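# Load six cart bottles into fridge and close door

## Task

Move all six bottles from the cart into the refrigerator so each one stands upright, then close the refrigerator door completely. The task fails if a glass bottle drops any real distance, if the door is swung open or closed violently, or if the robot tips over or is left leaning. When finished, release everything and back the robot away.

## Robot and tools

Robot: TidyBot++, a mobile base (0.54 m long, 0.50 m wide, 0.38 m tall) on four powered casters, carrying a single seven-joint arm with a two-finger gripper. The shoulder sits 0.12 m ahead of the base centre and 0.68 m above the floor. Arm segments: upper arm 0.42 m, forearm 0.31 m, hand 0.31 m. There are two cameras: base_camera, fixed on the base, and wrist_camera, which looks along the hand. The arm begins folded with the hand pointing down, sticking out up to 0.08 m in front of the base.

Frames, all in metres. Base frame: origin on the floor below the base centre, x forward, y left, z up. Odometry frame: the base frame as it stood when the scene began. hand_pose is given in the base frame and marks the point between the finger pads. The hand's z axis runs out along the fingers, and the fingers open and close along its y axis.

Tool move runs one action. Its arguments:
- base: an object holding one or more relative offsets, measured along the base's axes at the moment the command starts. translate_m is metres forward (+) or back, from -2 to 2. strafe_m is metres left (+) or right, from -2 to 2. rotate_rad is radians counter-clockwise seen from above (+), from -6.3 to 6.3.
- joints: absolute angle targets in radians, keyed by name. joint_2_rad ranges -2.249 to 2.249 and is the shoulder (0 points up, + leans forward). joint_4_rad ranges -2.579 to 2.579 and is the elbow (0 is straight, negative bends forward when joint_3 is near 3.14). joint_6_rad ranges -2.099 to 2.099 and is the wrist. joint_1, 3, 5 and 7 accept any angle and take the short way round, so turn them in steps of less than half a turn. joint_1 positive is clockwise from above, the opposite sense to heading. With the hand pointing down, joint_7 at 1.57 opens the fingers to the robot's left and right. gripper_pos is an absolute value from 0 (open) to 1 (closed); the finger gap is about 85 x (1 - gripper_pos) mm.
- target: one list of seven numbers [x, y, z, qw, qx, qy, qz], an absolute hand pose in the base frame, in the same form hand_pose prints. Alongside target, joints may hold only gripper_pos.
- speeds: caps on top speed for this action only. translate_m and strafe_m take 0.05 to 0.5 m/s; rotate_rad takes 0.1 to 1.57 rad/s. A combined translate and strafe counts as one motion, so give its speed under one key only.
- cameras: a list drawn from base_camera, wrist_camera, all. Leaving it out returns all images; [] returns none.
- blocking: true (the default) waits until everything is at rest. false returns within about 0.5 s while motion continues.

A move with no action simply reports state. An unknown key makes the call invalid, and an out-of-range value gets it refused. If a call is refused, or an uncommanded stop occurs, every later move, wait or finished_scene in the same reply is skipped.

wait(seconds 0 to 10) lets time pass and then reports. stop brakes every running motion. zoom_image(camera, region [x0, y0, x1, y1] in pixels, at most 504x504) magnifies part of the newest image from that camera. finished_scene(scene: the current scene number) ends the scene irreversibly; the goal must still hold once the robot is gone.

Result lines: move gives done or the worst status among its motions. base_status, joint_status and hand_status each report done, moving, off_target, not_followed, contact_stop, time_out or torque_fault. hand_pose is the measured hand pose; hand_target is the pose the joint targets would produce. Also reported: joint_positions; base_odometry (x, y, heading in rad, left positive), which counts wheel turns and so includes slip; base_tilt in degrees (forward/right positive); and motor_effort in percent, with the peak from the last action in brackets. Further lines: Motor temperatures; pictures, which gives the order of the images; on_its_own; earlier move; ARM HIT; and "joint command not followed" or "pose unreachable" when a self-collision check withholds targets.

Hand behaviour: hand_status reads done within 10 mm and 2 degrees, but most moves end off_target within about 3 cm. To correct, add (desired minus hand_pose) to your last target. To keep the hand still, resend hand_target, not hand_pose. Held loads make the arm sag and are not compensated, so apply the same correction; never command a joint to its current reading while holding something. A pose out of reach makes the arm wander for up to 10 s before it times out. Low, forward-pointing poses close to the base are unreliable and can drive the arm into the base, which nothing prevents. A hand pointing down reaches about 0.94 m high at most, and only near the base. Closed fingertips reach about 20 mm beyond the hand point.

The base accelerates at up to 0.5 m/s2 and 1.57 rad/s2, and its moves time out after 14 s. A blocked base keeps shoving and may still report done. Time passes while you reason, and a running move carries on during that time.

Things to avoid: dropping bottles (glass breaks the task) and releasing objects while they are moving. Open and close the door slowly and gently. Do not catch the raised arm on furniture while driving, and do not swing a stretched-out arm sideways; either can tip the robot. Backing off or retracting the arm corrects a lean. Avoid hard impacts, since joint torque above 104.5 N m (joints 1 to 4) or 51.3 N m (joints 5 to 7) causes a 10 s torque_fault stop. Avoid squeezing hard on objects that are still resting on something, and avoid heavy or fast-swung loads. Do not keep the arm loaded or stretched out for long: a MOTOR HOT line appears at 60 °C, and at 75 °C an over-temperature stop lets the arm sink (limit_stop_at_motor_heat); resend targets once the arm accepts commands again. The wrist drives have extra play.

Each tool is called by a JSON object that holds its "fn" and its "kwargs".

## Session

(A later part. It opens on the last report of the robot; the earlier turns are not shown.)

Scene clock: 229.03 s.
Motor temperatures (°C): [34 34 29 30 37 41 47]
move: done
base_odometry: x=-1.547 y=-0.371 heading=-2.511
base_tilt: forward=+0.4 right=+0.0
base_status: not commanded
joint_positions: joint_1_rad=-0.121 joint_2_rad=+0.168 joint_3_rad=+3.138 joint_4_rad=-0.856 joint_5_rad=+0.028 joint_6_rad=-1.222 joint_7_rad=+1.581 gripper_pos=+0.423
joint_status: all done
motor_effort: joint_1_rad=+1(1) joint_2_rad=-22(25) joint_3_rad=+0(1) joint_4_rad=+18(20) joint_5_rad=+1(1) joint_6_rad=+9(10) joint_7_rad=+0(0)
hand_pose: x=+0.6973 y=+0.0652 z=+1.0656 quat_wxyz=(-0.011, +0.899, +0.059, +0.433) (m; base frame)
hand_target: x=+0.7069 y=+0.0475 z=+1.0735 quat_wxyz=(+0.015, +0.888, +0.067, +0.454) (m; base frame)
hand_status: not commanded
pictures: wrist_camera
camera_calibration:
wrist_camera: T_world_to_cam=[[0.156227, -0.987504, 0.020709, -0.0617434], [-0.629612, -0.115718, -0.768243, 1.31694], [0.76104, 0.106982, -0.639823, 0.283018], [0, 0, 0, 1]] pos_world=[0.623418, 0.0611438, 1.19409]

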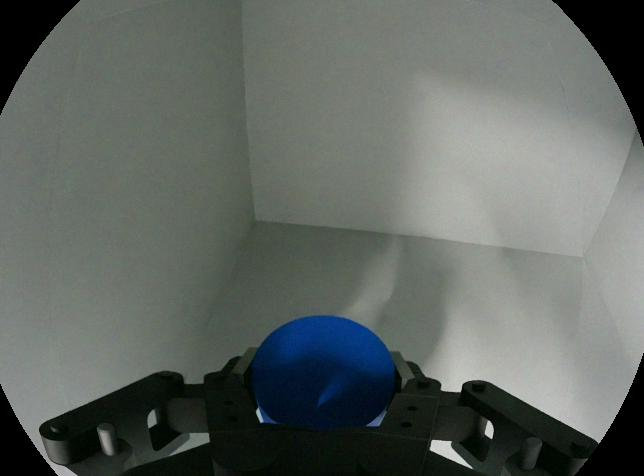

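{"fn": "move", "kwargs": {"joints": {"gripper_pos": 0.08}, "cameras": ["wrist_camera"]}}

Scene clock: 230.17 s.
Motor temperatures (°C): [34 34 29 30 37 41 47]
move: done
base_odometry: x=-1.547 y=-0.371 heading=-2.511
base_tilt: forward=+0.4 right=+0.0
base_status: not commanded
joint_positions: joint_1_rad=-0.121 joint_2_rad=+0.168 joint_3_rad=+3.138 joint_4_rad=-0.857 joint_5_rad=+0.028 joint_6_rad=-1.212 joint_7_rad=+1.581 gripper_pos=+0.080
joint_status: all done
motor_effort: joint_1_rad=+0(1) joint_2_rad=-22(24) joint_3_rad=-1(1) joint_4_rad=+17(18) joint_5_rad=+1(1) joint_6_rad=+7(10) joint_7_rad=+0(1)
hand_pose: x=+0.6991 y=+0.0654 z=+1.0672 quat_wxyz=(-0.011, +0.898, +0.059, +0.437) (m; base frame)
hand_target: x=+0.7069 y=+0.0475 z=+1.0735 quat_wxyz=(+0.015, +0.888, +0.067, +0.454) (m; base frame)
hand_status: not commanded
pictures: wrist_camera
camera_calibration:
wrist_camera: T_world_to_cam=[[0.156302, -0.98748, 0.0212623, -0.0625017], [-0.623237, -0.115303, -0.773487, 1.32043], [0.766254, 0.107646, -0.633456, 0.272261], [0, 0, 0, 1]] pos_world=[0.624086, 0.0612221, 1.19513]

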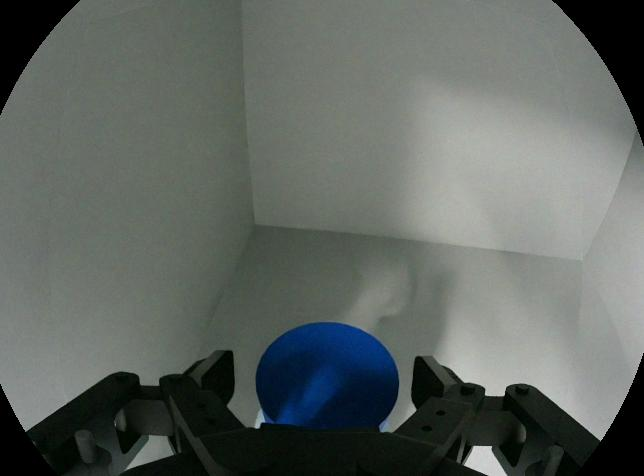

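{"fn": "move", "kwargs": {"base": {"translate_m": -0.27}, "speeds": {"translate_m": 0.35}, "cameras": ["wrist_camera"]}}

{"fn": "move", "kwargs": {"base": {"translate_m": -0.42}, "joints": {"joint_1_rad": 0.0, "joint_2_rad": -0.37, "joint_4_rad": -1.27, "joint_6_rad": -1.40, "gripper_pos": 0}, "cameras": ["wrist_camera"]}}

Scene clock: 235.77 s.
Motor temperatures (°C): [34 34 29 30 37 41 47]
move: done
base_odometry: x=-1.328 y=-0.212 heading=-2.510
base_tilt: forward=+0.4 right=+0.0
base_status: done
joint_positions: joint_1_rad=-0.116 joint_2_rad=+0.148 joint_3_rad=+3.138 joint_4_rad=-0.858 joint_5_rad=+0.028 joint_6_rad=-1.209 joint_7_rad=+1.581 gripper_pos=+0.080
joint_status: not commanded
motor_effort: joint_1_rad=+0(4) joint_2_rad=-21(27) joint_3_rad=+0(3) joint_4_rad=+17(19) joint_5_rad=+1(1) joint_6_rad=+8(8) joint_7_rad=+0(1)
hand_pose: x=+0.6920 y=+0.0619 z=+1.0795 quat_wxyz=(-0.011, +0.893, +0.056, +0.447) (m; base frame)
hand_target: x=+0.7069 y=+0.0475 z=+1.0735 quat_wxyz=(+0.015, +0.888, +0.067, +0.454) (m; base frame)
hand_status: not commanded
pictures: wrist_camera
camera_calibration:
wrist_camera: T_world_to_cam=[[0.151303, -0.988239, 0.0221657, -0.0626072], [-0.605903, -0.110437, -0.787836, 1.32826], [0.781018, 0.105772, -0.615486, 0.256343], [0, 0, 0, 1]] pos_world=[0.614063, 0.0577044, 1.20562]

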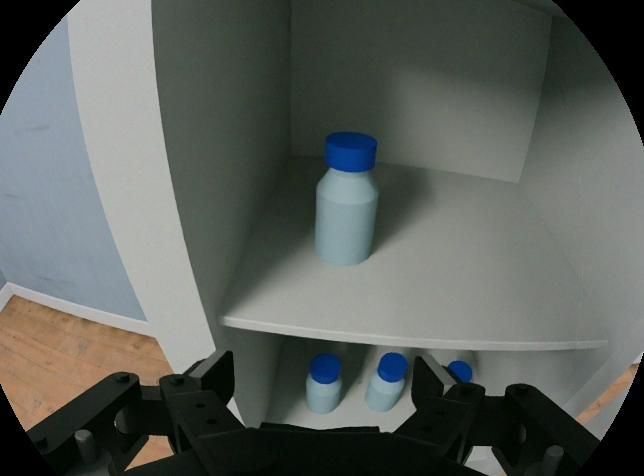

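Scene clock: 237.97 s.
Motor temperatures (°C): [34 34 29 30 37 41 47]
move: done
base_odometry: x=-0.989 y=+0.036 heading=-2.509
base_tilt: forward=+0.4 right=+0.0
base_status: done
joint_positions: joint_1_rad=-0.017 joint_2_rad=-0.378 joint_3_rad=+3.138 joint_4_rad=-1.243 joint_5_rad=+0.028 joint_6_rad=-1.349 joint_7_rad=+1.581 gripper_pos=+0.000
joint_status: all done
motor_effort: joint_1_rad=+0(1) joint_2_rad=-3(27) joint_3_rad=+0(1) joint_4_rad=+16(19) joint_5_rad=+1(1) joint_6_rad=+8(9) joint_7_rad=+0(1)
hand_pose: x=+0.4522 y=+0.0003 z=+1.0900 quat_wxyz=(+0.012, +0.894, +0.011, +0.447) (m; base frame)
hand_target: x=+0.4449 y=-0.0155 z=+1.0624 quat_wxyz=(+0.037, +0.912, +0.016, +0.408) (m; base frame)
hand_status: not commanded
pictures: wrist_camera
camera_calibration:
wrist_camera: T_world_to_cam=[[0.0497053, -0.99853, 0.0216299, -0.040909], [-0.61355, -0.0476158, -0.788219, 1.18832], [0.78809, 0.0259076, -0.615015, 0.452924], [0, 0, 0, 1]] pos_world=[0.374181, 0.00399971, 1.21609]

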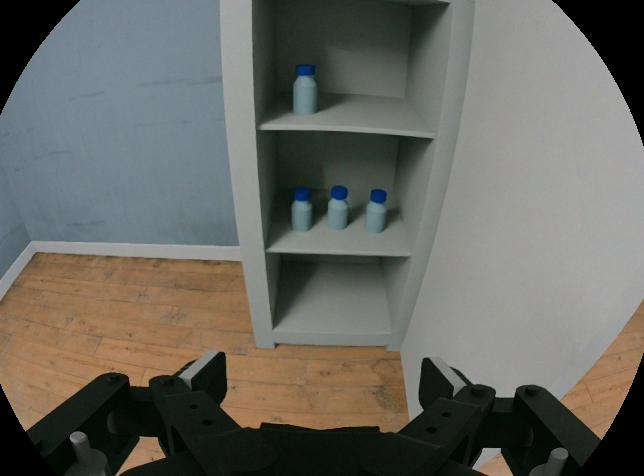

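{"fn": "move", "kwargs": {"base": {"translate_m": 0.124, "strafe_m": -1.219, "rotate_rad": 2.882}, "speeds": {"rotate_rad": 1.4}, "cameras": ["wrist_camera", "base_camera"]}}

Scene clock: 242.50 s.
Motor temperatures (°C): [34 34 29 30 37 41 47]
move: done
base_odometry: x=-1.810 y=+0.946 heading=+0.373
base_tilt: forward=+0.4 right=+0.0
base_status: done
joint_positions: joint_1_rad=-0.015 joint_2_rad=-0.377 joint_3_rad=+3.138 joint_4_rad=-1.244 joint_5_rad=+0.028 joint_6_rad=-1.349 joint_7_rad=+1.581 gripper_pos=+0.000
joint_status: not commanded
motor_effort: joint_1_rad=+0(1) joint_2_rad=-3(4) joint_3_rad=+0(2) joint_4_rad=+16(17) joint_5_rad=+0(2) joint_6_rad=+8(8) joint_7_rad=+0(1)
hand_pose: x=+0.4525 y=-0.0003 z=+1.0890 quat_wxyz=(+0.012, +0.895, +0.010, +0.446) (m; base frame)
hand_target: x=+0.4449 y=-0.0155 z=+1.0624 quat_wxyz=(+0.037, +0.912, +0.016, +0.408) (m; base frame)
hand_status: not commanded
pictures: base_camera, wrist_camera
camera_calibration:
wrist_camera: T_world_to_cam=[[0.0479226, -0.998615, 0.0217355, -0.0407391], [-0.615707, -0.0466679, -0.786592, 1.18692], [0.786517, 0.0243128, -0.61709, 0.455014], [0, 0, 0, 1]] pos_world=[0.37487, 0.00364577, 1.21529]

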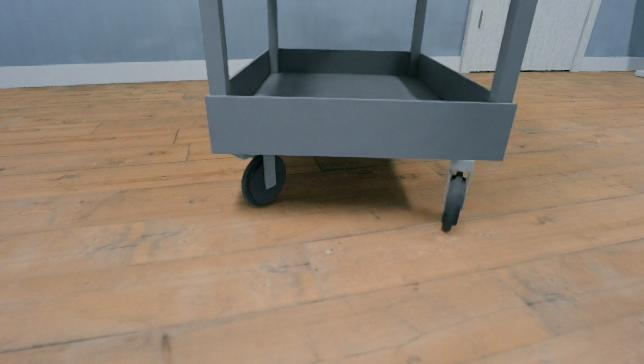

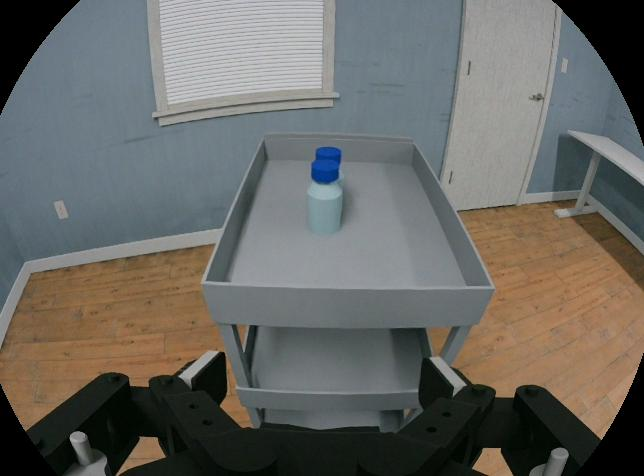

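{"fn": "zoom_image", "kwargs": {"camera": "wrist_camera", "region": [270, 130, 390, 250]}}

Scaled by 4.200.

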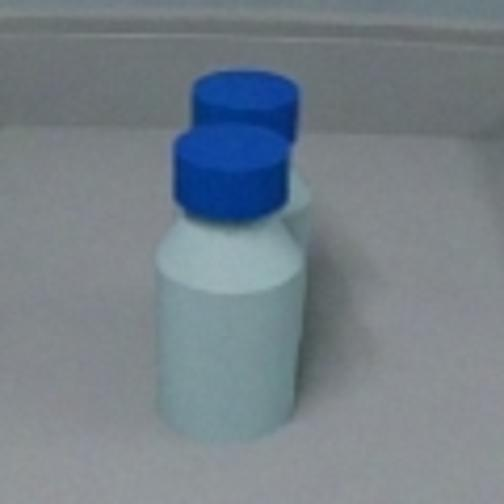

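{"fn": "move", "kwargs": {"base": {"translate_m": 0.30, "strafe_m": 0.007}, "joints": {"joint_2_rad": 0.132, "joint_4_rad": -1.112, "joint_6_rad": -0.926}, "speeds": {"translate_m": 0.3}, "cameras": ["wrist_camera"]}}

{"fn": "zoom_image", "kwargs": {"camera": "wrist_camera", "region": [150, 226, 550, 476]}}

Scene clock: 245.83 s.
Motor temperatures (°C): [34 34 29 30 37 41 47]
move: done
base_odometry: x=-1.533 y=+1.062 heading=+0.374
base_tilt: forward=+0.4 right=+0.0
base_status: done
joint_positions: joint_1_rad=-0.015 joint_2_rad=+0.134 joint_3_rad=+3.138 joint_4_rad=-1.156 joint_5_rad=+0.028 joint_6_rad=-0.983 joint_7_rad=+1.581 gripper_pos=+0.000
joint_status: all done
motor_effort: joint_1_rad=+1(1) joint_2_rad=-22(27) joint_3_rad=+0(2) joint_4_rad=+19(20) joint_5_rad=+1(1) joint_6_rad=+7(9) joint_7_rad=+0(1)
hand_pose: x=+0.7149 y=+0.0052 z=+0.9848 quat_wxyz=(+0.012, +0.907, +0.015, +0.421) (m; base frame)
hand_target: x=+0.7290 y=-0.0123 z=+1.0246 quat_wxyz=(+0.039, +0.884, +0.026, +0.466) (m; base frame)
hand_status: not commanded
pictures: wrist_camera
camera_calibration:
wrist_camera: T_world_to_cam=[[0.0580959, -0.998054, 0.0226403, -0.0537931], [-0.658566, -0.0553589, -0.750484, 1.26194], [0.750277, 0.0286899, -0.660501, 0.252875], [0, 0, 0, 1]] pos_world=[0.644471, 0.00891638, 1.11531]

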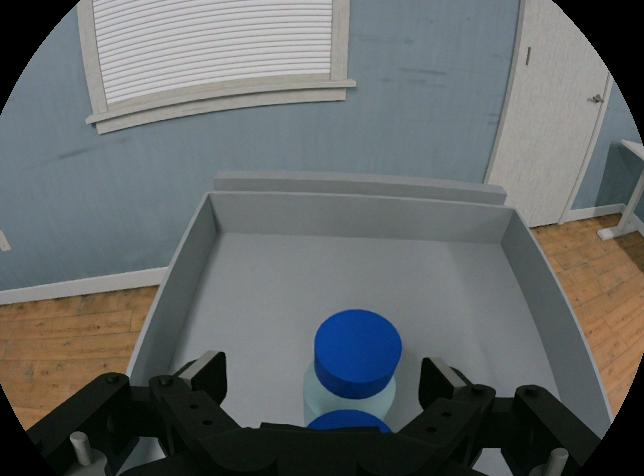

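Scaled by 1.260.

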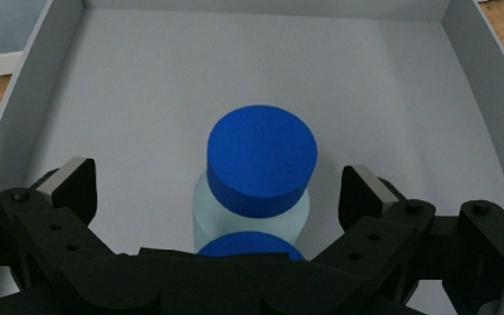

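{"fn": "move", "kwargs": {"base": {"strafe_m": -0.014}, "cameras": []}}

{"fn": "move", "kwargs": {"joints": {"joint_2_rad": 0.057, "joint_4_rad": -1.478, "joint_6_rad": -0.686}, "cameras": ["wrist_camera"]}}

{"fn": "zoom_image", "kwargs": {"camera": "wrist_camera", "region": [150, 226, 550, 476]}}

Scene clock: 247.57 s.
Motor temperatures (°C): [34 34 29 30 37 41 47]
move: done
base_odometry: x=-1.527 y=+1.049 heading=+0.374
base_tilt: forward=+0.4 right=+0.0
base_status: done
joint_positions: joint_1_rad=-0.007 joint_2_rad=+0.134 joint_3_rad=+3.140 joint_4_rad=-1.155 joint_5_rad=+0.028 joint_6_rad=-0.981 joint_7_rad=+1.581 gripper_pos=+0.000
joint_status: not commanded
motor_effort: joint_1_rad=+0(4) joint_2_rad=-21(24) joint_3_rad=-1(2) joint_4_rad=+18(19) joint_5_rad=+0(2) joint_6_rad=+8(8) joint_7_rad=+0(1)
hand_pose: x=+0.7154 y=-0.0013 z=+0.9859 quat_wxyz=(+0.014, +0.906, +0.010, +0.422) (m; base frame)
hand_target: x=+0.7290 y=-0.0123 z=+1.0246 quat_wxyz=(+0.039, +0.884, +0.026, +0.466) (m; base frame)
hand_status: not commanded
pictures: none
No camera images: "cameras" was empty.

Scene clock: 249.30 s.
Motor temperatures (°C): [34 34 29 30 37 41 47]
move: done
base_odometry: x=-1.527 y=+1.049 heading=+0.374
base_tilt: forward=+0.4 right=+0.0
base_status: not commanded
joint_positions: joint_1_rad=-0.007 joint_2_rad=+0.071 joint_3_rad=+3.140 joint_4_rad=-1.453 joint_5_rad=+0.028 joint_6_rad=-0.743 joint_7_rad=+1.581 gripper_pos=+0.000
joint_status: all done
motor_effort: joint_1_rad=+1(1) joint_2_rad=-21(23) joint_3_rad=+0(1) joint_4_rad=+19(20) joint_5_rad=+0(1) joint_6_rad=+7(8) joint_7_rad=+0(1)
hand_pose: x=+0.7019 y=+0.0000 z=+0.9169 quat_wxyz=(+0.013, +0.906, +0.013, +0.424) (m; base frame)
hand_target: x=+0.7049 y=-0.0095 z=+0.9250 quat_wxyz=(+0.036, +0.895, +0.033, +0.443) (m; base frame)
hand_status: not commanded
pictures: wrist_camera
camera_calibration:
wrist_camera: T_world_to_cam=[[0.0535824, -0.998264, 0.0244473, -0.0551219], [-0.653724, -0.0535748, -0.754834, 1.20271], [0.754833, 0.024464, -0.65546, 0.210062], [0, 0, 0, 1]] pos_world=[0.63063, 0.00426946, 1.04688]

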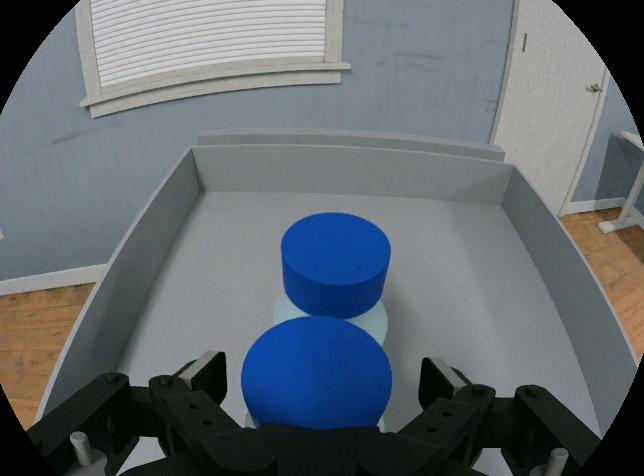

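Scaled by 1.260.

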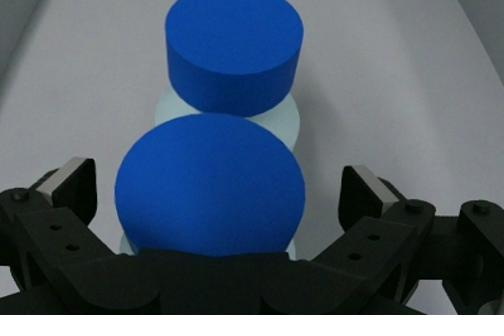

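{"fn": "move", "kwargs": {"joints": {"gripper_pos": 0.5}, "cameras": ["wrist_camera"]}}

Scene clock: 250.77 s.
Motor temperatures (°C): [34 34 29 30 37 41 47]
move: off_target
base_odometry: x=-1.527 y=+1.049 heading=+0.374
base_tilt: forward=+0.4 right=+0.0
base_status: not commanded
joint_positions: joint_1_rad=-0.007 joint_2_rad=+0.070 joint_3_rad=+3.140 joint_4_rad=-1.453 joint_5_rad=+0.028 joint_6_rad=-0.740 joint_7_rad=+1.581 gripper_pos=+0.419
joint_status: gripper_pos off_target (ended at +0.419, target +0.500)
motor_effort: joint_1_rad=+1(2) joint_2_rad=-21(22) joint_3_rad=+0(2) joint_4_rad=+19(20) joint_5_rad=+0(2) joint_6_rad=+8(9) joint_7_rad=+0(1)
hand_pose: x=+0.7020 y=+0.0002 z=+0.9176 quat_wxyz=(+0.013, +0.905, +0.014, +0.425) (m; base frame)
hand_target: x=+0.7049 y=-0.0095 z=+0.9250 quat_wxyz=(+0.036, +0.895, +0.033, +0.443) (m; base frame)
hand_status: not commanded
pictures: wrist_camera
camera_calibration:
wrist_camera: T_world_to_cam=[[0.0539321, -0.998243, 0.024543, -0.055264], [-0.65178, -0.0538131, -0.756496, 1.20349], [0.756488, 0.0248028, -0.653537, 0.207563], [0, 0, 0, 1]] pos_world=[0.630376, 0.00444879, 1.04745]

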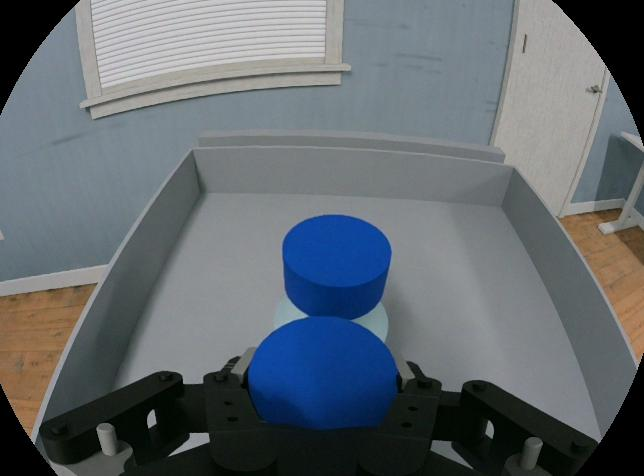

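{"fn": "move", "kwargs": {"joints": {"joint_2_rad": 0.066, "joint_4_rad": -1.226, "joint_6_rad": -0.928, "gripper_pos": 0.62}, "cameras": ["wrist_camera"]}}

Scene clock: 253.43 s.
Motor temperatures (°C): [34 34 29 30 37 41 47]
move: off_target
base_odometry: x=-1.527 y=+1.049 heading=+0.374
base_tilt: forward=+0.4 right=+0.0
base_status: not commanded
joint_positions: joint_1_rad=-0.007 joint_2_rad=+0.079 joint_3_rad=+3.140 joint_4_rad=-1.293 joint_5_rad=+0.028 joint_6_rad=-0.893 joint_7_rad=+1.581 gripper_pos=+0.419
joint_status: joint_4_rad off_target (ended at -1.293, target -1.226); gripper_pos off_target (ended at +0.419, target +0.620); the others done
motor_effort: joint_1_rad=+1(1) joint_2_rad=-26(28) joint_3_rad=+0(1) joint_4_rad=+23(25) joint_5_rad=+1(1) joint_6_rad=+10(12) joint_7_rad=+0(1)
hand_pose: x=+0.6997 y=-0.0007 z=+0.9639 quat_wxyz=(+0.014, +0.905, +0.012, +0.424) (m; base frame)
hand_target: x=+0.6968 y=-0.0123 z=+1.0003 quat_wxyz=(+0.038, +0.895, +0.027, +0.444) (m; base frame)
hand_status: not commanded
pictures: wrist_camera
camera_calibration:
wrist_camera: T_world_to_cam=[[0.0497589, -0.998475, 0.0239238, -0.0536913], [-0.65347, -0.0506618, -0.755255, 1.23691], [0.755315, 0.0219472, -0.654994, 0.241792], [0, 0, 0, 1]] pos_world=[0.628325, 0.00374796, 1.09384]

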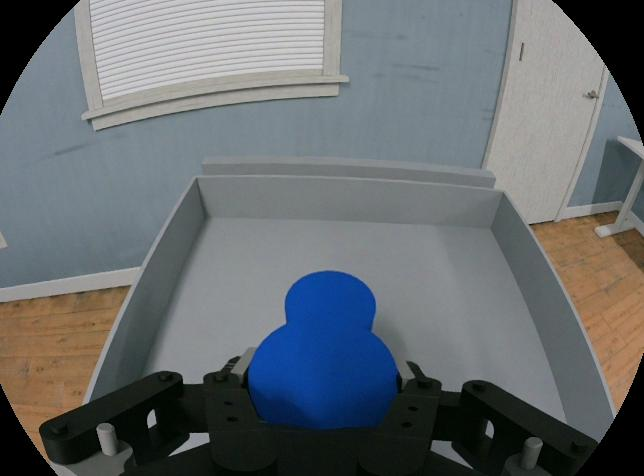

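{"fn": "move", "kwargs": {"base": {"translate_m": -0.30}, "joints": {"joint_2_rad": -0.05, "joint_4_rad": -1.03, "joint_6_rad": -1.27}, "speeds": {"translate_m": 0.35}, "cameras": ["wrist_camera"]}}

{"fn": "move", "kwargs": {"base": {"translate_m": 0.390, "strafe_m": -1.109, "rotate_rad": -2.885}, "joints": {"joint_1_rad": 0.276, "joint_2_rad": -0.37, "joint_4_rad": -1.27, "joint_6_rad": -1.40}, "speeds": {"rotate_rad": 1.2}, "cameras": ["wrist_camera", "base_camera"]}}

Scene clock: 257.03 s.
Motor temperatures (°C): [34 34 29 30 37 41 47]
move: off_target
base_odometry: x=-1.807 y=+0.939 heading=+0.375
base_tilt: forward=+0.4 right=+0.0
base_status: done
joint_positions: joint_1_rad=-0.007 joint_2_rad=-0.043 joint_3_rad=+3.140 joint_4_rad=-1.092 joint_5_rad=+0.028 joint_6_rad=-1.237 joint_7_rad=+1.581 gripper_pos=+0.419
joint_status: joint_4_rad off_target (ended at -1.092, target -1.030); the others done
motor_effort: joint_1_rad=+1(2) joint_2_rad=-19(31) joint_3_rad=+0(1) joint_4_rad=+21(24) joint_5_rad=+1(1) joint_6_rad=+11(11) joint_7_rad=+0(1)
hand_pose: x=+0.6084 y=-0.0029 z=+1.0546 quat_wxyz=(+0.014, +0.910, +0.007, +0.415) (m; base frame)
hand_target: x=+0.6010 y=-0.0150 z=+1.0819 quat_wxyz=(+0.038, +0.902, +0.018, +0.430) (m; base frame)
hand_status: not commanded
pictures: wrist_camera
camera_calibration:
wrist_camera: T_world_to_cam=[[0.0412321, -0.99895, 0.0199779, -0.0441236], [-0.669298, -0.0424604, -0.74178, 1.2411], [0.741849, 0.017214, -0.670346, 0.394605], [0, 0, 0, 1]] pos_world=[0.539748, 0.00182762, 1.18603]

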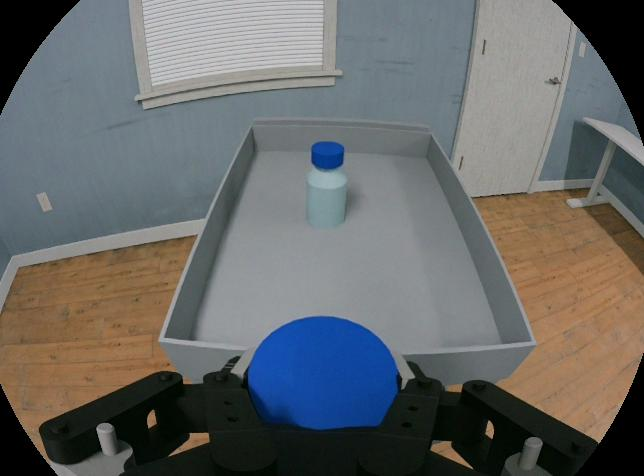

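Scene clock: 261.37 s.
Motor temperatures (°C): [34 34 29 30 37 41 47]
move: done
base_odometry: x=-1.038 y=+0.050 heading=-2.509
base_tilt: forward=+0.4 right=+0.0
base_status: done
joint_positions: joint_1_rad=+0.266 joint_2_rad=-0.353 joint_3_rad=+3.145 joint_4_rad=-1.265 joint_5_rad=+0.031 joint_6_rad=-1.366 joint_7_rad=+1.581 gripper_pos=+0.419
joint_status: all done
motor_effort: joint_1_rad=+0(5) joint_2_rad=-6(20) joint_3_rad=+0(5) joint_4_rad=+20(22) joint_5_rad=+0(4) joint_6_rad=+11(12) joint_7_rad=+0(1)
hand_pose: x=+0.4440 y=-0.0987 z=+1.0670 quat_wxyz=(+0.073, +0.900, -0.121, +0.413) (m; base frame)
hand_target: x=+0.4284 y=-0.1037 z=+1.0624 quat_wxyz=(+0.092, +0.906, -0.110, +0.399) (m; base frame)
hand_status: not commanded
pictures: base_camera, wrist_camera
camera_calibration:
wrist_camera: T_world_to_cam=[[-0.239038, -0.970818, 0.0193019, -0.00538498], [-0.648065, 0.144702, -0.747712, 1.15154], [0.7231, -0.19124, -0.663743, 0.507174], [0, 0, 0, 1]] pos_world=[0.378251, -0.0748668, 1.19776]

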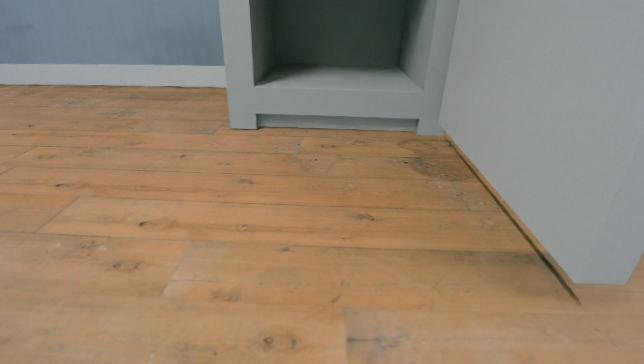

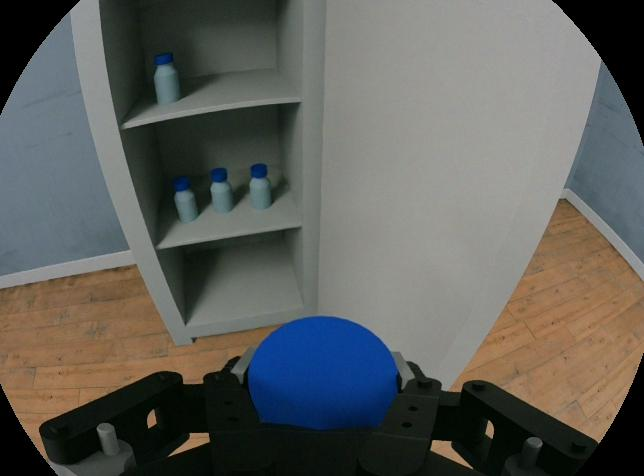

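{"fn": "move", "kwargs": {"base": {"translate_m": 0.378, "rotate_rad": -0.024}, "joints": {"joint_1_rad": 0.276, "joint_2_rad": 0.243, "joint_4_rad": -0.442, "joint_6_rad": -1.551}, "speeds": {"translate_m": 0.3}, "cameras": ["wrist_camera", "base_camera"]}}

Scene clock: 265.33 s.
Motor temperatures (°C): [34 34 29 30 37 41 47]
move: off_target
base_odometry: x=-1.343 y=-0.173 heading=-2.534
base_tilt: forward=+0.4 right=+0.0
base_status: done
joint_positions: joint_1_rad=+0.267 joint_2_rad=+0.263 joint_3_rad=+3.145 joint_4_rad=-0.506 joint_5_rad=+0.031 joint_6_rad=-1.516 joint_7_rad=+1.581 gripper_pos=+0.419
joint_status: joint_4_rad off_target (ended at -0.506, target -0.442); the others done
motor_effort: joint_1_rad=+0(2) joint_2_rad=-27(32) joint_3_rad=+0(2) joint_4_rad=+18(20) joint_5_rad=+0(1) joint_6_rad=+10(12) joint_7_rad=+0(1)
hand_pose: x=+0.6597 y=-0.1581 z=+1.1099 quat_wxyz=(+0.073, +0.901, -0.124, +0.409) (m; base frame)
hand_target: x=+0.6388 y=-0.1636 z=+1.1418 quat_wxyz=(+0.095, +0.892, -0.113, +0.428) (m; base frame)
hand_status: not commanded
pictures: base_camera, wrist_camera
camera_calibration:
wrist_camera: T_world_to_cam=[[-0.243241, -0.969793, 0.0182936, -0.00827424], [-0.652961, 0.149769, -0.742436, 1.33019], [0.71727, -0.192536, -0.669667, 0.378595], [0, 0, 0, 1]] pos_world=[0.594994, -0.134352, 1.24126]

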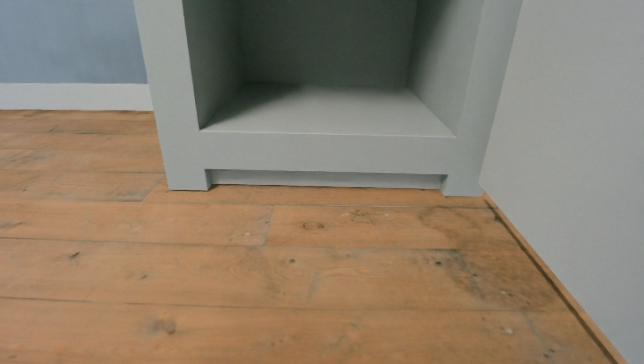

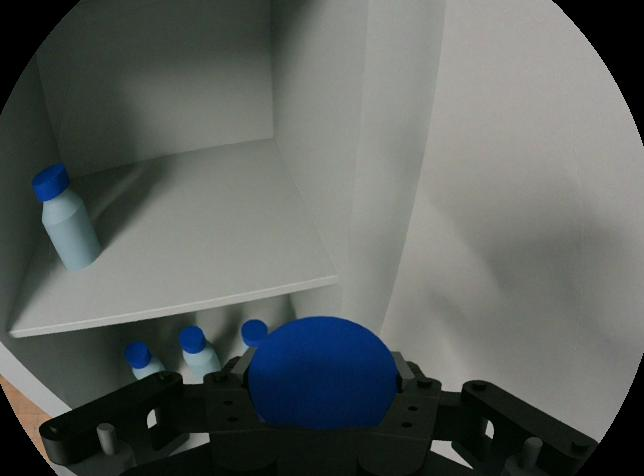

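{"fn": "move", "kwargs": {"base": {"translate_m": 0.33, "strafe_m": 0.01}, "speeds": {"translate_m": 0.2}, "cameras": ["wrist_camera", "base_camera"]}}

Scene clock: 268.40 s.
Motor temperatures (°C): [34 34 29 30 37 41 47]
move: done
base_odometry: x=-1.609 y=-0.370 heading=-2.535
base_tilt: forward=+0.4 right=+0.0
base_status: done
joint_positions: joint_1_rad=+0.268 joint_2_rad=+0.263 joint_3_rad=+3.145 joint_4_rad=-0.502 joint_5_rad=+0.031 joint_6_rad=-1.522 joint_7_rad=+1.581 gripper_pos=+0.419
joint_status: not commanded
motor_effort: joint_1_rad=+0(2) joint_2_rad=-27(31) joint_3_rad=+0(1) joint_4_rad=+18(19) joint_5_rad=+1(1) joint_6_rad=+10(11) joint_7_rad=-1(1)
hand_pose: x=+0.6583 y=-0.1583 z=+1.1107 quat_wxyz=(+0.073, +0.901, -0.124, +0.408) (m; base frame)
hand_target: x=+0.6388 y=-0.1636 z=+1.1418 quat_wxyz=(+0.095, +0.892, -0.113, +0.428) (m; base frame)
hand_status: not commanded
pictures: base_camera, wrist_camera
camera_calibration:
wrist_camera: T_world_to_cam=[[-0.244337, -0.969521, 0.0181525, -0.00791617], [-0.653379, 0.150773, -0.741865, 1.32971], [0.716516, -0.193125, -0.670304, 0.381189], [0, 0, 0, 1]] pos_world=[0.593743, -0.134543, 1.24212]

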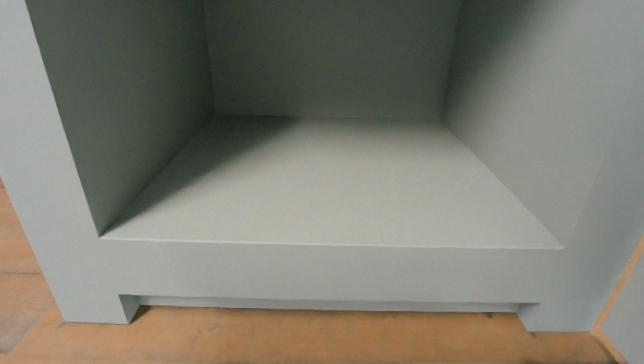

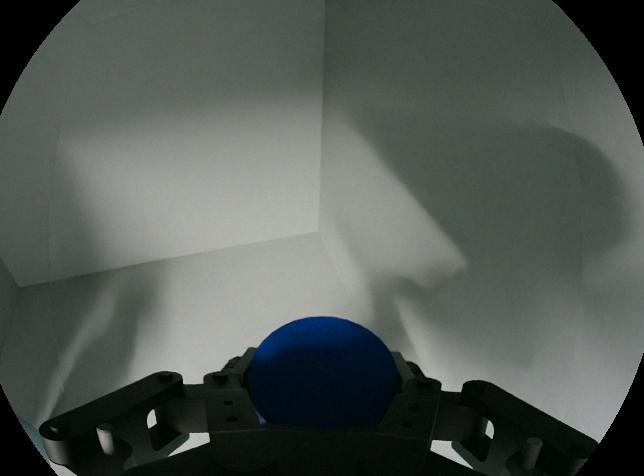

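{"fn": "move", "kwargs": {"joints": {"joint_2_rad": 0.166, "joint_4_rad": -0.745, "joint_6_rad": -1.255}, "cameras": []}}

{"fn": "move", "kwargs": {"joints": {"joint_2_rad": 0.160, "joint_4_rad": -0.782, "joint_6_rad": -1.235}, "cameras": []}}

Scene clock: 272.77 s.
Motor temperatures (°C): [34 34 29 30 37 41 47]
move: done
base_odometry: x=-1.609 y=-0.370 heading=-2.535
base_tilt: forward=+0.4 right=+0.0
base_status: not commanded
joint_positions: joint_1_rad=+0.268 joint_2_rad=+0.207 joint_3_rad=+3.145 joint_4_rad=-0.742 joint_5_rad=+0.031 joint_6_rad=-1.336 joint_7_rad=+1.581 gripper_pos=+0.419
joint_status: all done
motor_effort: joint_1_rad=+1(1) joint_2_rad=-27(28) joint_3_rad=+0(1) joint_4_rad=+20(21) joint_5_rad=+1(1) joint_6_rad=+11(11) joint_7_rad=+0(1)
hand_pose: x=+0.6731 y=-0.1623 z=+1.0728 quat_wxyz=(+0.074, +0.901, -0.121, +0.409) (m; base frame)
hand_target: x=+0.6686 y=-0.1712 z=+1.1153 quat_wxyz=(+0.103, +0.877, -0.105, +0.458) (m; base frame)
hand_status: not commanded
pictures: none
No camera images: "cameras" was empty.

Scene clock: 273.43 s.
Motor temperatures (°C): [34 34 29 30 37 41 47]
move: done
base_odometry: x=-1.609 y=-0.370 heading=-2.535
base_tilt: forward=+0.4 right=+0.0
base_status: not commanded
joint_positions: joint_1_rad=+0.268 joint_2_rad=+0.199 joint_3_rad=+3.145 joint_4_rad=-0.780 joint_5_rad=+0.031 joint_6_rad=-1.314 joint_7_rad=+1.581 gripper_pos=+0.419
joint_status: all done
motor_effort: joint_1_rad=+0(1) joint_2_rad=-26(29) joint_3_rad=+0(1) joint_4_rad=+20(22) joint_5_rad=+0(1) joint_6_rad=+10(11) joint_7_rad=+0(1)
hand_pose: x=+0.6735 y=-0.1624 z=+1.0640 quat_wxyz=(+0.073, +0.903, -0.121, +0.406) (m; base frame)
hand_target: x=+0.6700 y=-0.1714 z=+1.1051 quat_wxyz=(+0.102, +0.879, -0.104, +0.453) (m; base frame)
hand_status: not commanded
pictures: none
No camera images: "cameras" was empty.

{"fn": "move", "kwargs": {"joints": {"joint_2_rad": 0.156, "joint_4_rad": -0.81, "joint_6_rad": -1.215}, "cameras": []}}

{"fn": "move", "kwargs": {"joints": {"joint_2_rad": 0.154, "joint_4_rad": -0.838, "joint_6_rad": -1.195}, "cameras": ["wrist_camera"]}}

Scene clock: 275.77 s.
Motor temperatures (°C): [34 34 29 30 37 41 47]
move: done
base_odometry: x=-1.609 y=-0.370 heading=-2.535
base_tilt: forward=+0.4 right=+0.0
base_status: not commanded
joint_positions: joint_1_rad=+0.268 joint_2_rad=+0.193 joint_3_rad=+3.145 joint_4_rad=-0.805 joint_5_rad=+0.031 joint_6_rad=-1.290 joint_7_rad=+1.581 gripper_pos=+0.419
joint_status: all done
motor_effort: joint_1_rad=+0(1) joint_2_rad=-26(27) joint_3_rad=-1(1) joint_4_rad=+21(21) joint_5_rad=+1(1) joint_6_rad=+10(11) joint_7_rad=+0(1)
hand_pose: x=+0.6751 y=-0.1628 z=+1.0608 quat_wxyz=(+0.074, +0.902, -0.121, +0.408) (m; base frame)
hand_target: x=+0.6719 y=-0.1719 z=+1.0982 quat_wxyz=(+0.102, +0.880, -0.104, +0.451) (m; base frame)
hand_status: not commanded
pictures: none
No camera images: "cameras" was empty.

Scene clock: 276.40 s.
Motor temperatures (°C): [34 34 29 30 37 41 47]
move: done
base_odometry: x=-1.609 y=-0.370 heading=-2.535
base_tilt: forward=+0.4 right=+0.0
base_status: not commanded
joint_positions: joint_1_rad=+0.268 joint_2_rad=+0.183 joint_3_rad=+3.145 joint_4_rad=-0.828 joint_5_rad=+0.031 joint_6_rad=-1.267 joint_7_rad=+1.581 gripper_pos=+0.419
joint_status: all done
motor_effort: joint_1_rad=+0(1) joint_2_rad=-25(27) joint_3_rad=+0(1) joint_4_rad=+20(20) joint_5_rad=+1(1) joint_6_rad=+10(11) joint_7_rad=+0(1)
hand_pose: x=+0.6751 y=-0.1628 z=+1.0604 quat_wxyz=(+0.074, +0.900, -0.120, +0.412) (m; base frame)
hand_target: x=+0.6745 y=-0.1725 z=+1.0900 quat_wxyz=(+0.101, +0.882, -0.103, +0.449) (m; base frame)
hand_status: not commanded
pictures: wrist_camera
camera_calibration:
wrist_camera: T_world_to_cam=[[-0.238634, -0.970837, 0.0230264, -0.0164414], [-0.649243, 0.141862, -0.747234, 1.30548], [0.722176, -0.193265, -0.664161, 0.324248], [0, 0, 0, 1]] pos_world=[0.609488, -0.138495, 1.19123]

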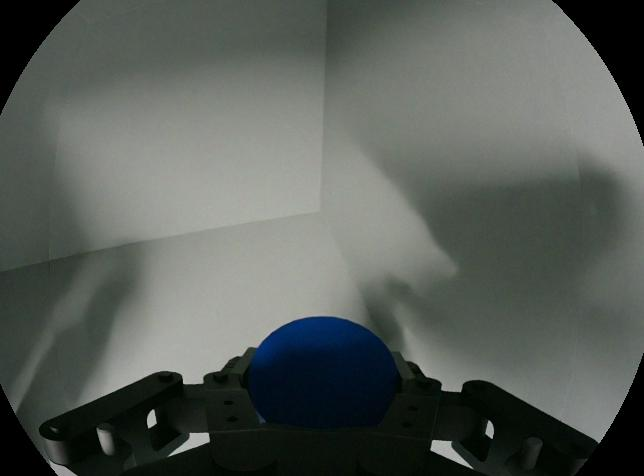

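{"fn": "move", "kwargs": {"joints": {"joint_2_rad": 0.152, "joint_4_rad": -0.862, "joint_6_rad": -1.172}, "cameras": []}}

{"fn": "move", "kwargs": {"joints": {"joint_2_rad": 0.16, "joint_4_rad": -0.882, "joint_6_rad": -1.165}, "cameras": []}}

Scene clock: 277.57 s.
Motor temperatures (°C): [34 34 29 30 37 41 47]
move: done
base_odometry: x=-1.609 y=-0.370 heading=-2.535
base_tilt: forward=+0.4 right=-0.1
base_status: not commanded
joint_positions: joint_1_rad=+0.268 joint_2_rad=+0.175 joint_3_rad=+3.145 joint_4_rad=-0.849 joint_5_rad=+0.031 joint_6_rad=-1.242 joint_7_rad=+1.581 gripper_pos=+0.419
joint_status: all done
motor_effort: joint_1_rad=+1(1) joint_2_rad=-26(26) joint_3_rad=-1(1) joint_4_rad=+20(21) joint_5_rad=+1(1) joint_6_rad=+10(11) joint_7_rad=+0(1)
hand_pose: x=+0.6765 y=-0.1631 z=+1.0601 quat_wxyz=(+0.075, +0.898, -0.120, +0.417) (m; base frame)
hand_target: x=+0.6775 y=-0.1732 z=+1.0845 quat_wxyz=(+0.101, +0.882, -0.103, +0.449) (m; base frame)
hand_status: not commanded
pictures: none
No camera images: "cameras" was empty.

Scene clock: 278.13 s.
Motor temperatures (°C): [34 34 29 30 37 41 47]
move: done
base_odometry: x=-1.609 y=-0.370 heading=-2.535
base_tilt: forward=+0.4 right=+0.0
base_status: not commanded
joint_positions: joint_1_rad=+0.268 joint_2_rad=+0.170 joint_3_rad=+3.145 joint_4_rad=-0.860 joint_5_rad=+0.031 joint_6_rad=-1.231 joint_7_rad=+1.581 gripper_pos=+0.419
joint_status: all done
motor_effort: joint_1_rad=+1(1) joint_2_rad=-22(25) joint_3_rad=+0(1) joint_4_rad=+18(20) joint_5_rad=+1(1) joint_6_rad=+9(10) joint_7_rad=-1(1)
hand_pose: x=+0.6766 y=-0.1631 z=+1.0599 quat_wxyz=(+0.075, +0.897, -0.119, +0.419) (m; base frame)
hand_target: x=+0.6814 y=-0.1742 z=+1.0712 quat_wxyz=(+0.100, +0.887, -0.103, +0.440) (m; base frame)
hand_status: not commanded
pictures: none
No camera images: "cameras" was empty.

{"fn": "move", "kwargs": {"joints": {"gripper_pos": 0.06}, "cameras": ["wrist_camera"]}}

Scene clock: 279.33 s.
Motor temperatures (°C): [34 34 29 30 37 41 47]
move: done
base_odometry: x=-1.609 y=-0.370 heading=-2.535
base_tilt: forward=+0.4 right=+0.0
base_status: not commanded
joint_positions: joint_1_rad=+0.268 joint_2_rad=+0.170 joint_3_rad=+3.145 joint_4_rad=-0.861 joint_5_rad=+0.031 joint_6_rad=-1.217 joint_7_rad=+1.581 gripper_pos=+0.060
joint_status: all done
motor_effort: joint_1_rad=+0(1) joint_2_rad=-22(24) joint_3_rad=+0(1) joint_4_rad=+17(19) joint_5_rad=+0(1) joint_6_rad=+8(10) joint_7_rad=+0(1)
hand_pose: x=+0.6789 y=-0.1637 z=+1.0633 quat_wxyz=(+0.076, +0.894, -0.119, +0.426) (m; base frame)
hand_target: x=+0.6814 y=-0.1742 z=+1.0712 quat_wxyz=(+0.100, +0.887, -0.103, +0.440) (m; base frame)
hand_status: not commanded
pictures: wrist_camera
camera_calibration:
wrist_camera: T_world_to_cam=[[-0.238026, -0.970944, 0.024727, -0.0187326], [-0.627496, 0.134298, -0.76695, 1.31522], [0.741345, -0.19807, -0.64123, 0.284988], [0, 0, 0, 1]] pos_world=[0.609564, -0.138373, 1.19192]

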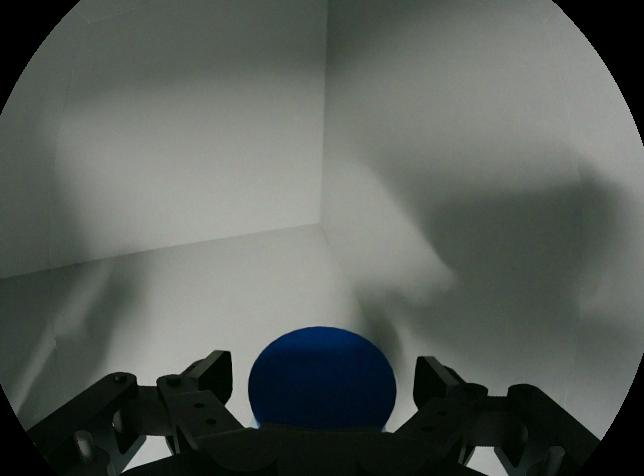

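{"fn": "move", "kwargs": {"base": {"translate_m": -0.27, "strafe_m": 0.077}, "speeds": {"translate_m": 0.35}, "cameras": ["wrist_camera"]}}

{"fn": "move", "kwargs": {"base": {"translate_m": -0.42}, "joints": {"joint_1_rad": 0.0, "joint_2_rad": -0.37, "joint_4_rad": -1.27, "joint_6_rad": -1.40, "gripper_pos": 0}, "cameras": ["wrist_camera"]}}

Scene clock: 282.30 s.
Motor temperatures (°C): [34 34 29 30 37 41 47]
move: done
base_odometry: x=-1.343 y=-0.280 heading=-2.535
base_tilt: forward=+0.4 right=+0.0
base_status: done
joint_positions: joint_1_rad=+0.269 joint_2_rad=+0.154 joint_3_rad=+3.145 joint_4_rad=-0.861 joint_5_rad=+0.031 joint_6_rad=-1.216 joint_7_rad=+1.581 gripper_pos=+0.060
joint_status: not commanded
motor_effort: joint_1_rad=+0(2) joint_2_rad=-22(28) joint_3_rad=+0(1) joint_4_rad=+17(18) joint_5_rad=+0(1) joint_6_rad=+8(8) joint_7_rad=+0(1)
hand_pose: x=+0.6733 y=-0.1627 z=+1.0725 quat_wxyz=(+0.077, +0.890, -0.119, +0.433) (m; base frame)
hand_target: x=+0.6814 y=-0.1742 z=+1.0712 quat_wxyz=(+0.100, +0.887, -0.103, +0.440) (m; base frame)
hand_status: not commanded
pictures: wrist_camera
camera_calibration:
wrist_camera: T_world_to_cam=[[-0.239221, -0.970639, 0.0251585, -0.0189241], [-0.614914, 0.131396, -0.77757, 1.32107], [0.751435, -0.201482, -0.628292, 0.274061], [0, 0, 0, 1]] pos_world=[0.601879, -0.136733, 1.19989]

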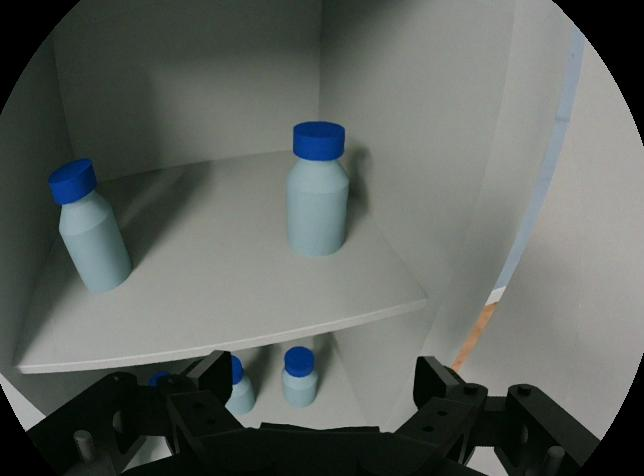

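Scene clock: 284.50 s.
Motor temperatures (°C): [34 34 29 30 37 41 47]
move: done
base_odometry: x=-0.997 y=-0.040 heading=-2.535
base_tilt: forward=+0.4 right=+0.0
base_status: done
joint_positions: joint_1_rad=+0.017 joint_2_rad=-0.378 joint_3_rad=+3.145 joint_4_rad=-1.243 joint_5_rad=+0.031 joint_6_rad=-1.349 joint_7_rad=+1.581 gripper_pos=+0.000
joint_status: all done
motor_effort: joint_1_rad=+1(2) joint_2_rad=-2(27) joint_3_rad=+0(1) joint_4_rad=+16(19) joint_5_rad=+1(1) joint_6_rad=+7(10) joint_7_rad=+0(1)
hand_pose: x=+0.4518 y=-0.0153 z=+1.0901 quat_wxyz=(+0.021, +0.894, -0.009, +0.447) (m; base frame)
hand_target: x=+0.4450 y=-0.0155 z=+1.0624 quat_wxyz=(+0.037, +0.912, +0.016, +0.408) (m; base frame)
hand_status: not commanded
pictures: wrist_camera
camera_calibration:
wrist_camera: T_world_to_cam=[[0.00681091, -0.999745, 0.0215314, -0.0369495], [-0.614914, -0.021167, -0.78831, 1.18855], [0.788565, -0.00787087, -0.614901, 0.452816], [0, 0, 0, 1]] pos_world=[0.374034, -0.00821794, 1.21618]

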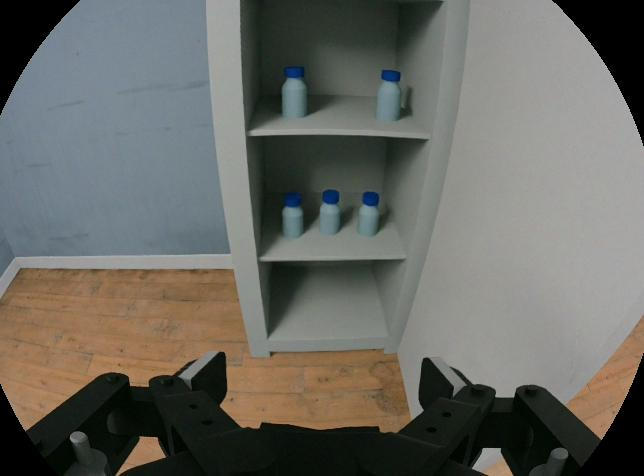

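{"fn": "move", "kwargs": {"base": {"translate_m": -0.68, "strafe_m": -0.029, "rotate_rad": -1.826}, "speeds": {"rotate_rad": 1.2}, "cameras": ["wrist_camera"]}}

{"fn": "zoom_image", "kwargs": {"camera": "wrist_camera", "region": [260, 90, 420, 230]}}

Scene clock: 287.90 s.
Motor temperatures (°C): [34 34 29 30 37 41 47]
move: done
base_odometry: x=-0.455 y=+0.371 heading=+1.923
base_tilt: forward=+0.4 right=+0.0
base_status: done
joint_positions: joint_1_rad=+0.014 joint_2_rad=-0.366 joint_3_rad=+3.145 joint_4_rad=-1.247 joint_5_rad=+0.031 joint_6_rad=-1.349 joint_7_rad=+1.581 gripper_pos=+0.000
joint_status: not commanded
motor_effort: joint_1_rad=+0(1) joint_2_rad=-4(7) joint_3_rad=+0(2) joint_4_rad=+16(17) joint_5_rad=+1(1) joint_6_rad=+8(8) joint_7_rad=+0(1)
hand_pose: x=+0.4565 y=-0.0141 z=+1.0843 quat_wxyz=(+0.020, +0.898, -0.007, +0.440) (m; base frame)
hand_target: x=+0.4450 y=-0.0155 z=+1.0624 quat_wxyz=(+0.037, +0.912, +0.016, +0.408) (m; base frame)
hand_status: not commanded
pictures: wrist_camera
camera_calibration:
wrist_camera: T_world_to_cam=[[0.0108852, -0.999716, 0.0212185, -0.0371599], [-0.627018, -0.0233537, -0.778654, 1.18197], [0.778928, -0.00482855, -0.627094, 0.463222], [0, 0, 0, 1]] pos_world=[0.380706, -0.00730922, 1.21162]

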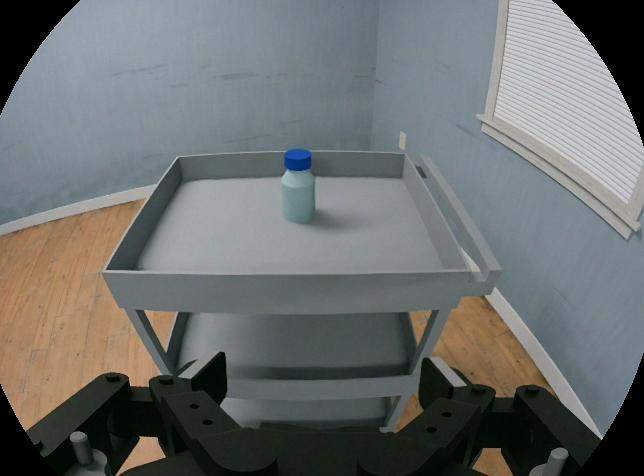

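Scaled by 3.150.

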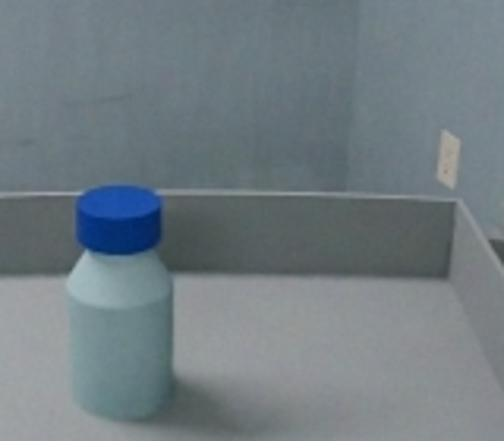

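{"fn": "move", "kwargs": {"base": {"translate_m": 0.33, "strafe_m": 0.045}, "joints": {"joint_2_rad": 0.125, "joint_4_rad": -1.13, "joint_6_rad": -0.926}, "speeds": {"translate_m": 0.3}, "cameras": ["wrist_camera"]}}

{"fn": "zoom_image", "kwargs": {"camera": "wrist_camera", "region": [150, 226, 550, 476]}}

Scene clock: 290.53 s.
Motor temperatures (°C): [34 34 29 30 37 41 47]
move: done
base_odometry: x=-0.611 y=+0.666 heading=+1.922
base_tilt: forward=+0.4 right=+0.0
base_status: done
joint_positions: joint_1_rad=+0.014 joint_2_rad=+0.126 joint_3_rad=+3.145 joint_4_rad=-1.174 joint_5_rad=+0.031 joint_6_rad=-0.982 joint_7_rad=+1.581 gripper_pos=+0.000
joint_status: all done
motor_effort: joint_1_rad=+0(1) joint_2_rad=-22(27) joint_3_rad=+0(1) joint_4_rad=+19(20) joint_5_rad=+0(1) joint_6_rad=+7(9) joint_7_rad=+0(1)
hand_pose: x=+0.7104 y=-0.0164 z=+0.9801 quat_wxyz=(+0.021, +0.909, -0.001, +0.416) (m; base frame)
hand_target: x=+0.7253 y=-0.0123 z=+1.0189 quat_wxyz=(+0.038, +0.886, +0.026, +0.461) (m; base frame)
hand_status: not commanded
pictures: wrist_camera
camera_calibration:
wrist_camera: T_world_to_cam=[[0.0220599, -0.999416, 0.0260937, -0.0527873], [-0.667016, -0.0341547, -0.74426, 1.25441], [0.744717, -0.000986615, -0.66738, 0.263981], [0, 0, 0, 1]] pos_world=[0.641283, -0.00965206, 1.11116]

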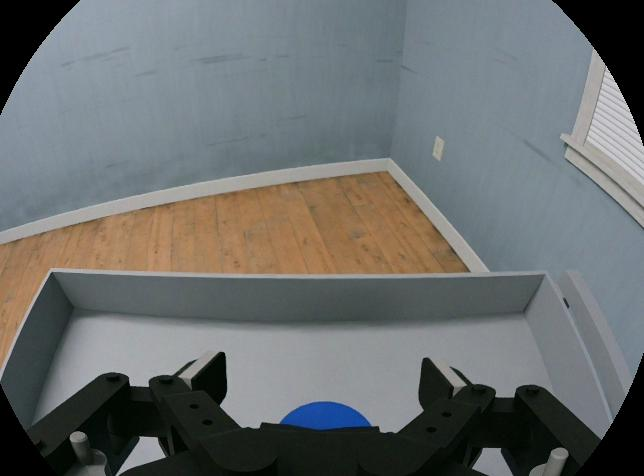

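Scaled by 1.260.

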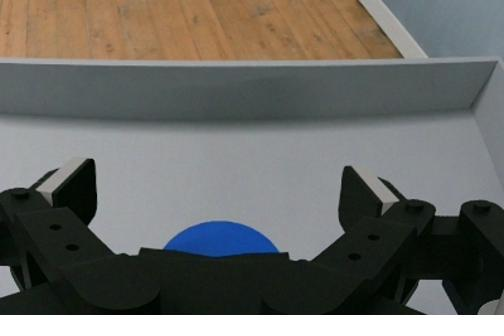

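{"fn": "move", "kwargs": {"joints": {"joint_2_rad": 0.05, "joint_4_rad": -1.484, "joint_6_rad": -0.688}, "cameras": ["wrist_camera"]}}

{"fn": "zoom_image", "kwargs": {"camera": "wrist_camera", "region": [150, 226, 550, 476]}}

Scene clock: 292.80 s.
Motor temperatures (°C): [34 34 29 30 37 41 47]
move: done
base_odometry: x=-0.611 y=+0.666 heading=+1.922
base_tilt: forward=+0.4 right=+0.0
base_status: not commanded
joint_positions: joint_1_rad=+0.014 joint_2_rad=+0.064 joint_3_rad=+3.145 joint_4_rad=-1.459 joint_5_rad=+0.031 joint_6_rad=-0.745 joint_7_rad=+1.581 gripper_pos=+0.000
joint_status: all done
motor_effort: joint_1_rad=+0(1) joint_2_rad=-21(23) joint_3_rad=+0(1) joint_4_rad=+19(21) joint_5_rad=+0(1) joint_6_rad=+8(9) joint_7_rad=+0(1)
hand_pose: x=+0.6987 y=-0.0148 z=+0.9171 quat_wxyz=(+0.020, +0.906, +0.003, +0.423) (m; base frame)
hand_target: x=+0.7018 y=-0.0095 z=+0.9252 quat_wxyz=(+0.036, +0.895, +0.033, +0.443) (m; base frame)
hand_status: not commanded
pictures: wrist_camera
camera_calibration:
wrist_camera: T_world_to_cam=[[0.028879, -0.999199, 0.0276956, -0.0555146], [-0.655742, -0.0398497, -0.753933, 1.20071], [0.754432, 0.00361169, -0.656368, 0.213856], [0, 0, 0, 1]] pos_world=[0.627622, -0.00839445, 1.04716]

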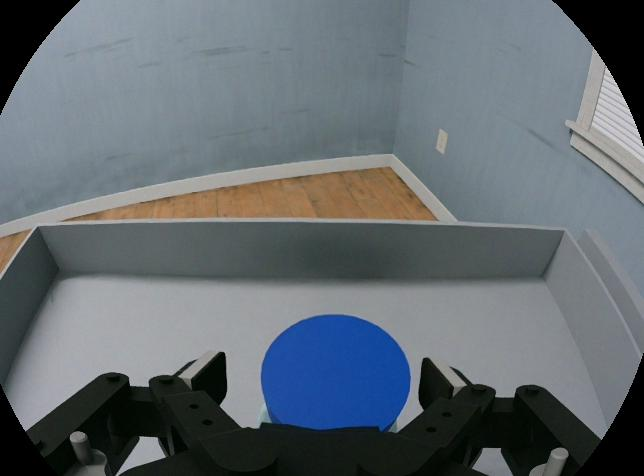

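Scaled by 1.260.

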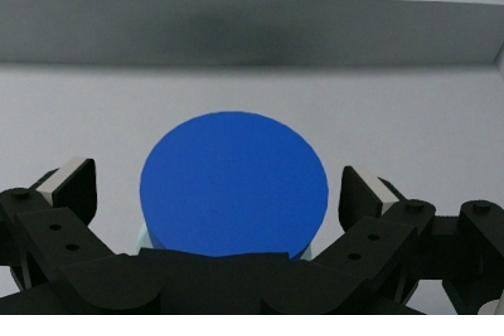

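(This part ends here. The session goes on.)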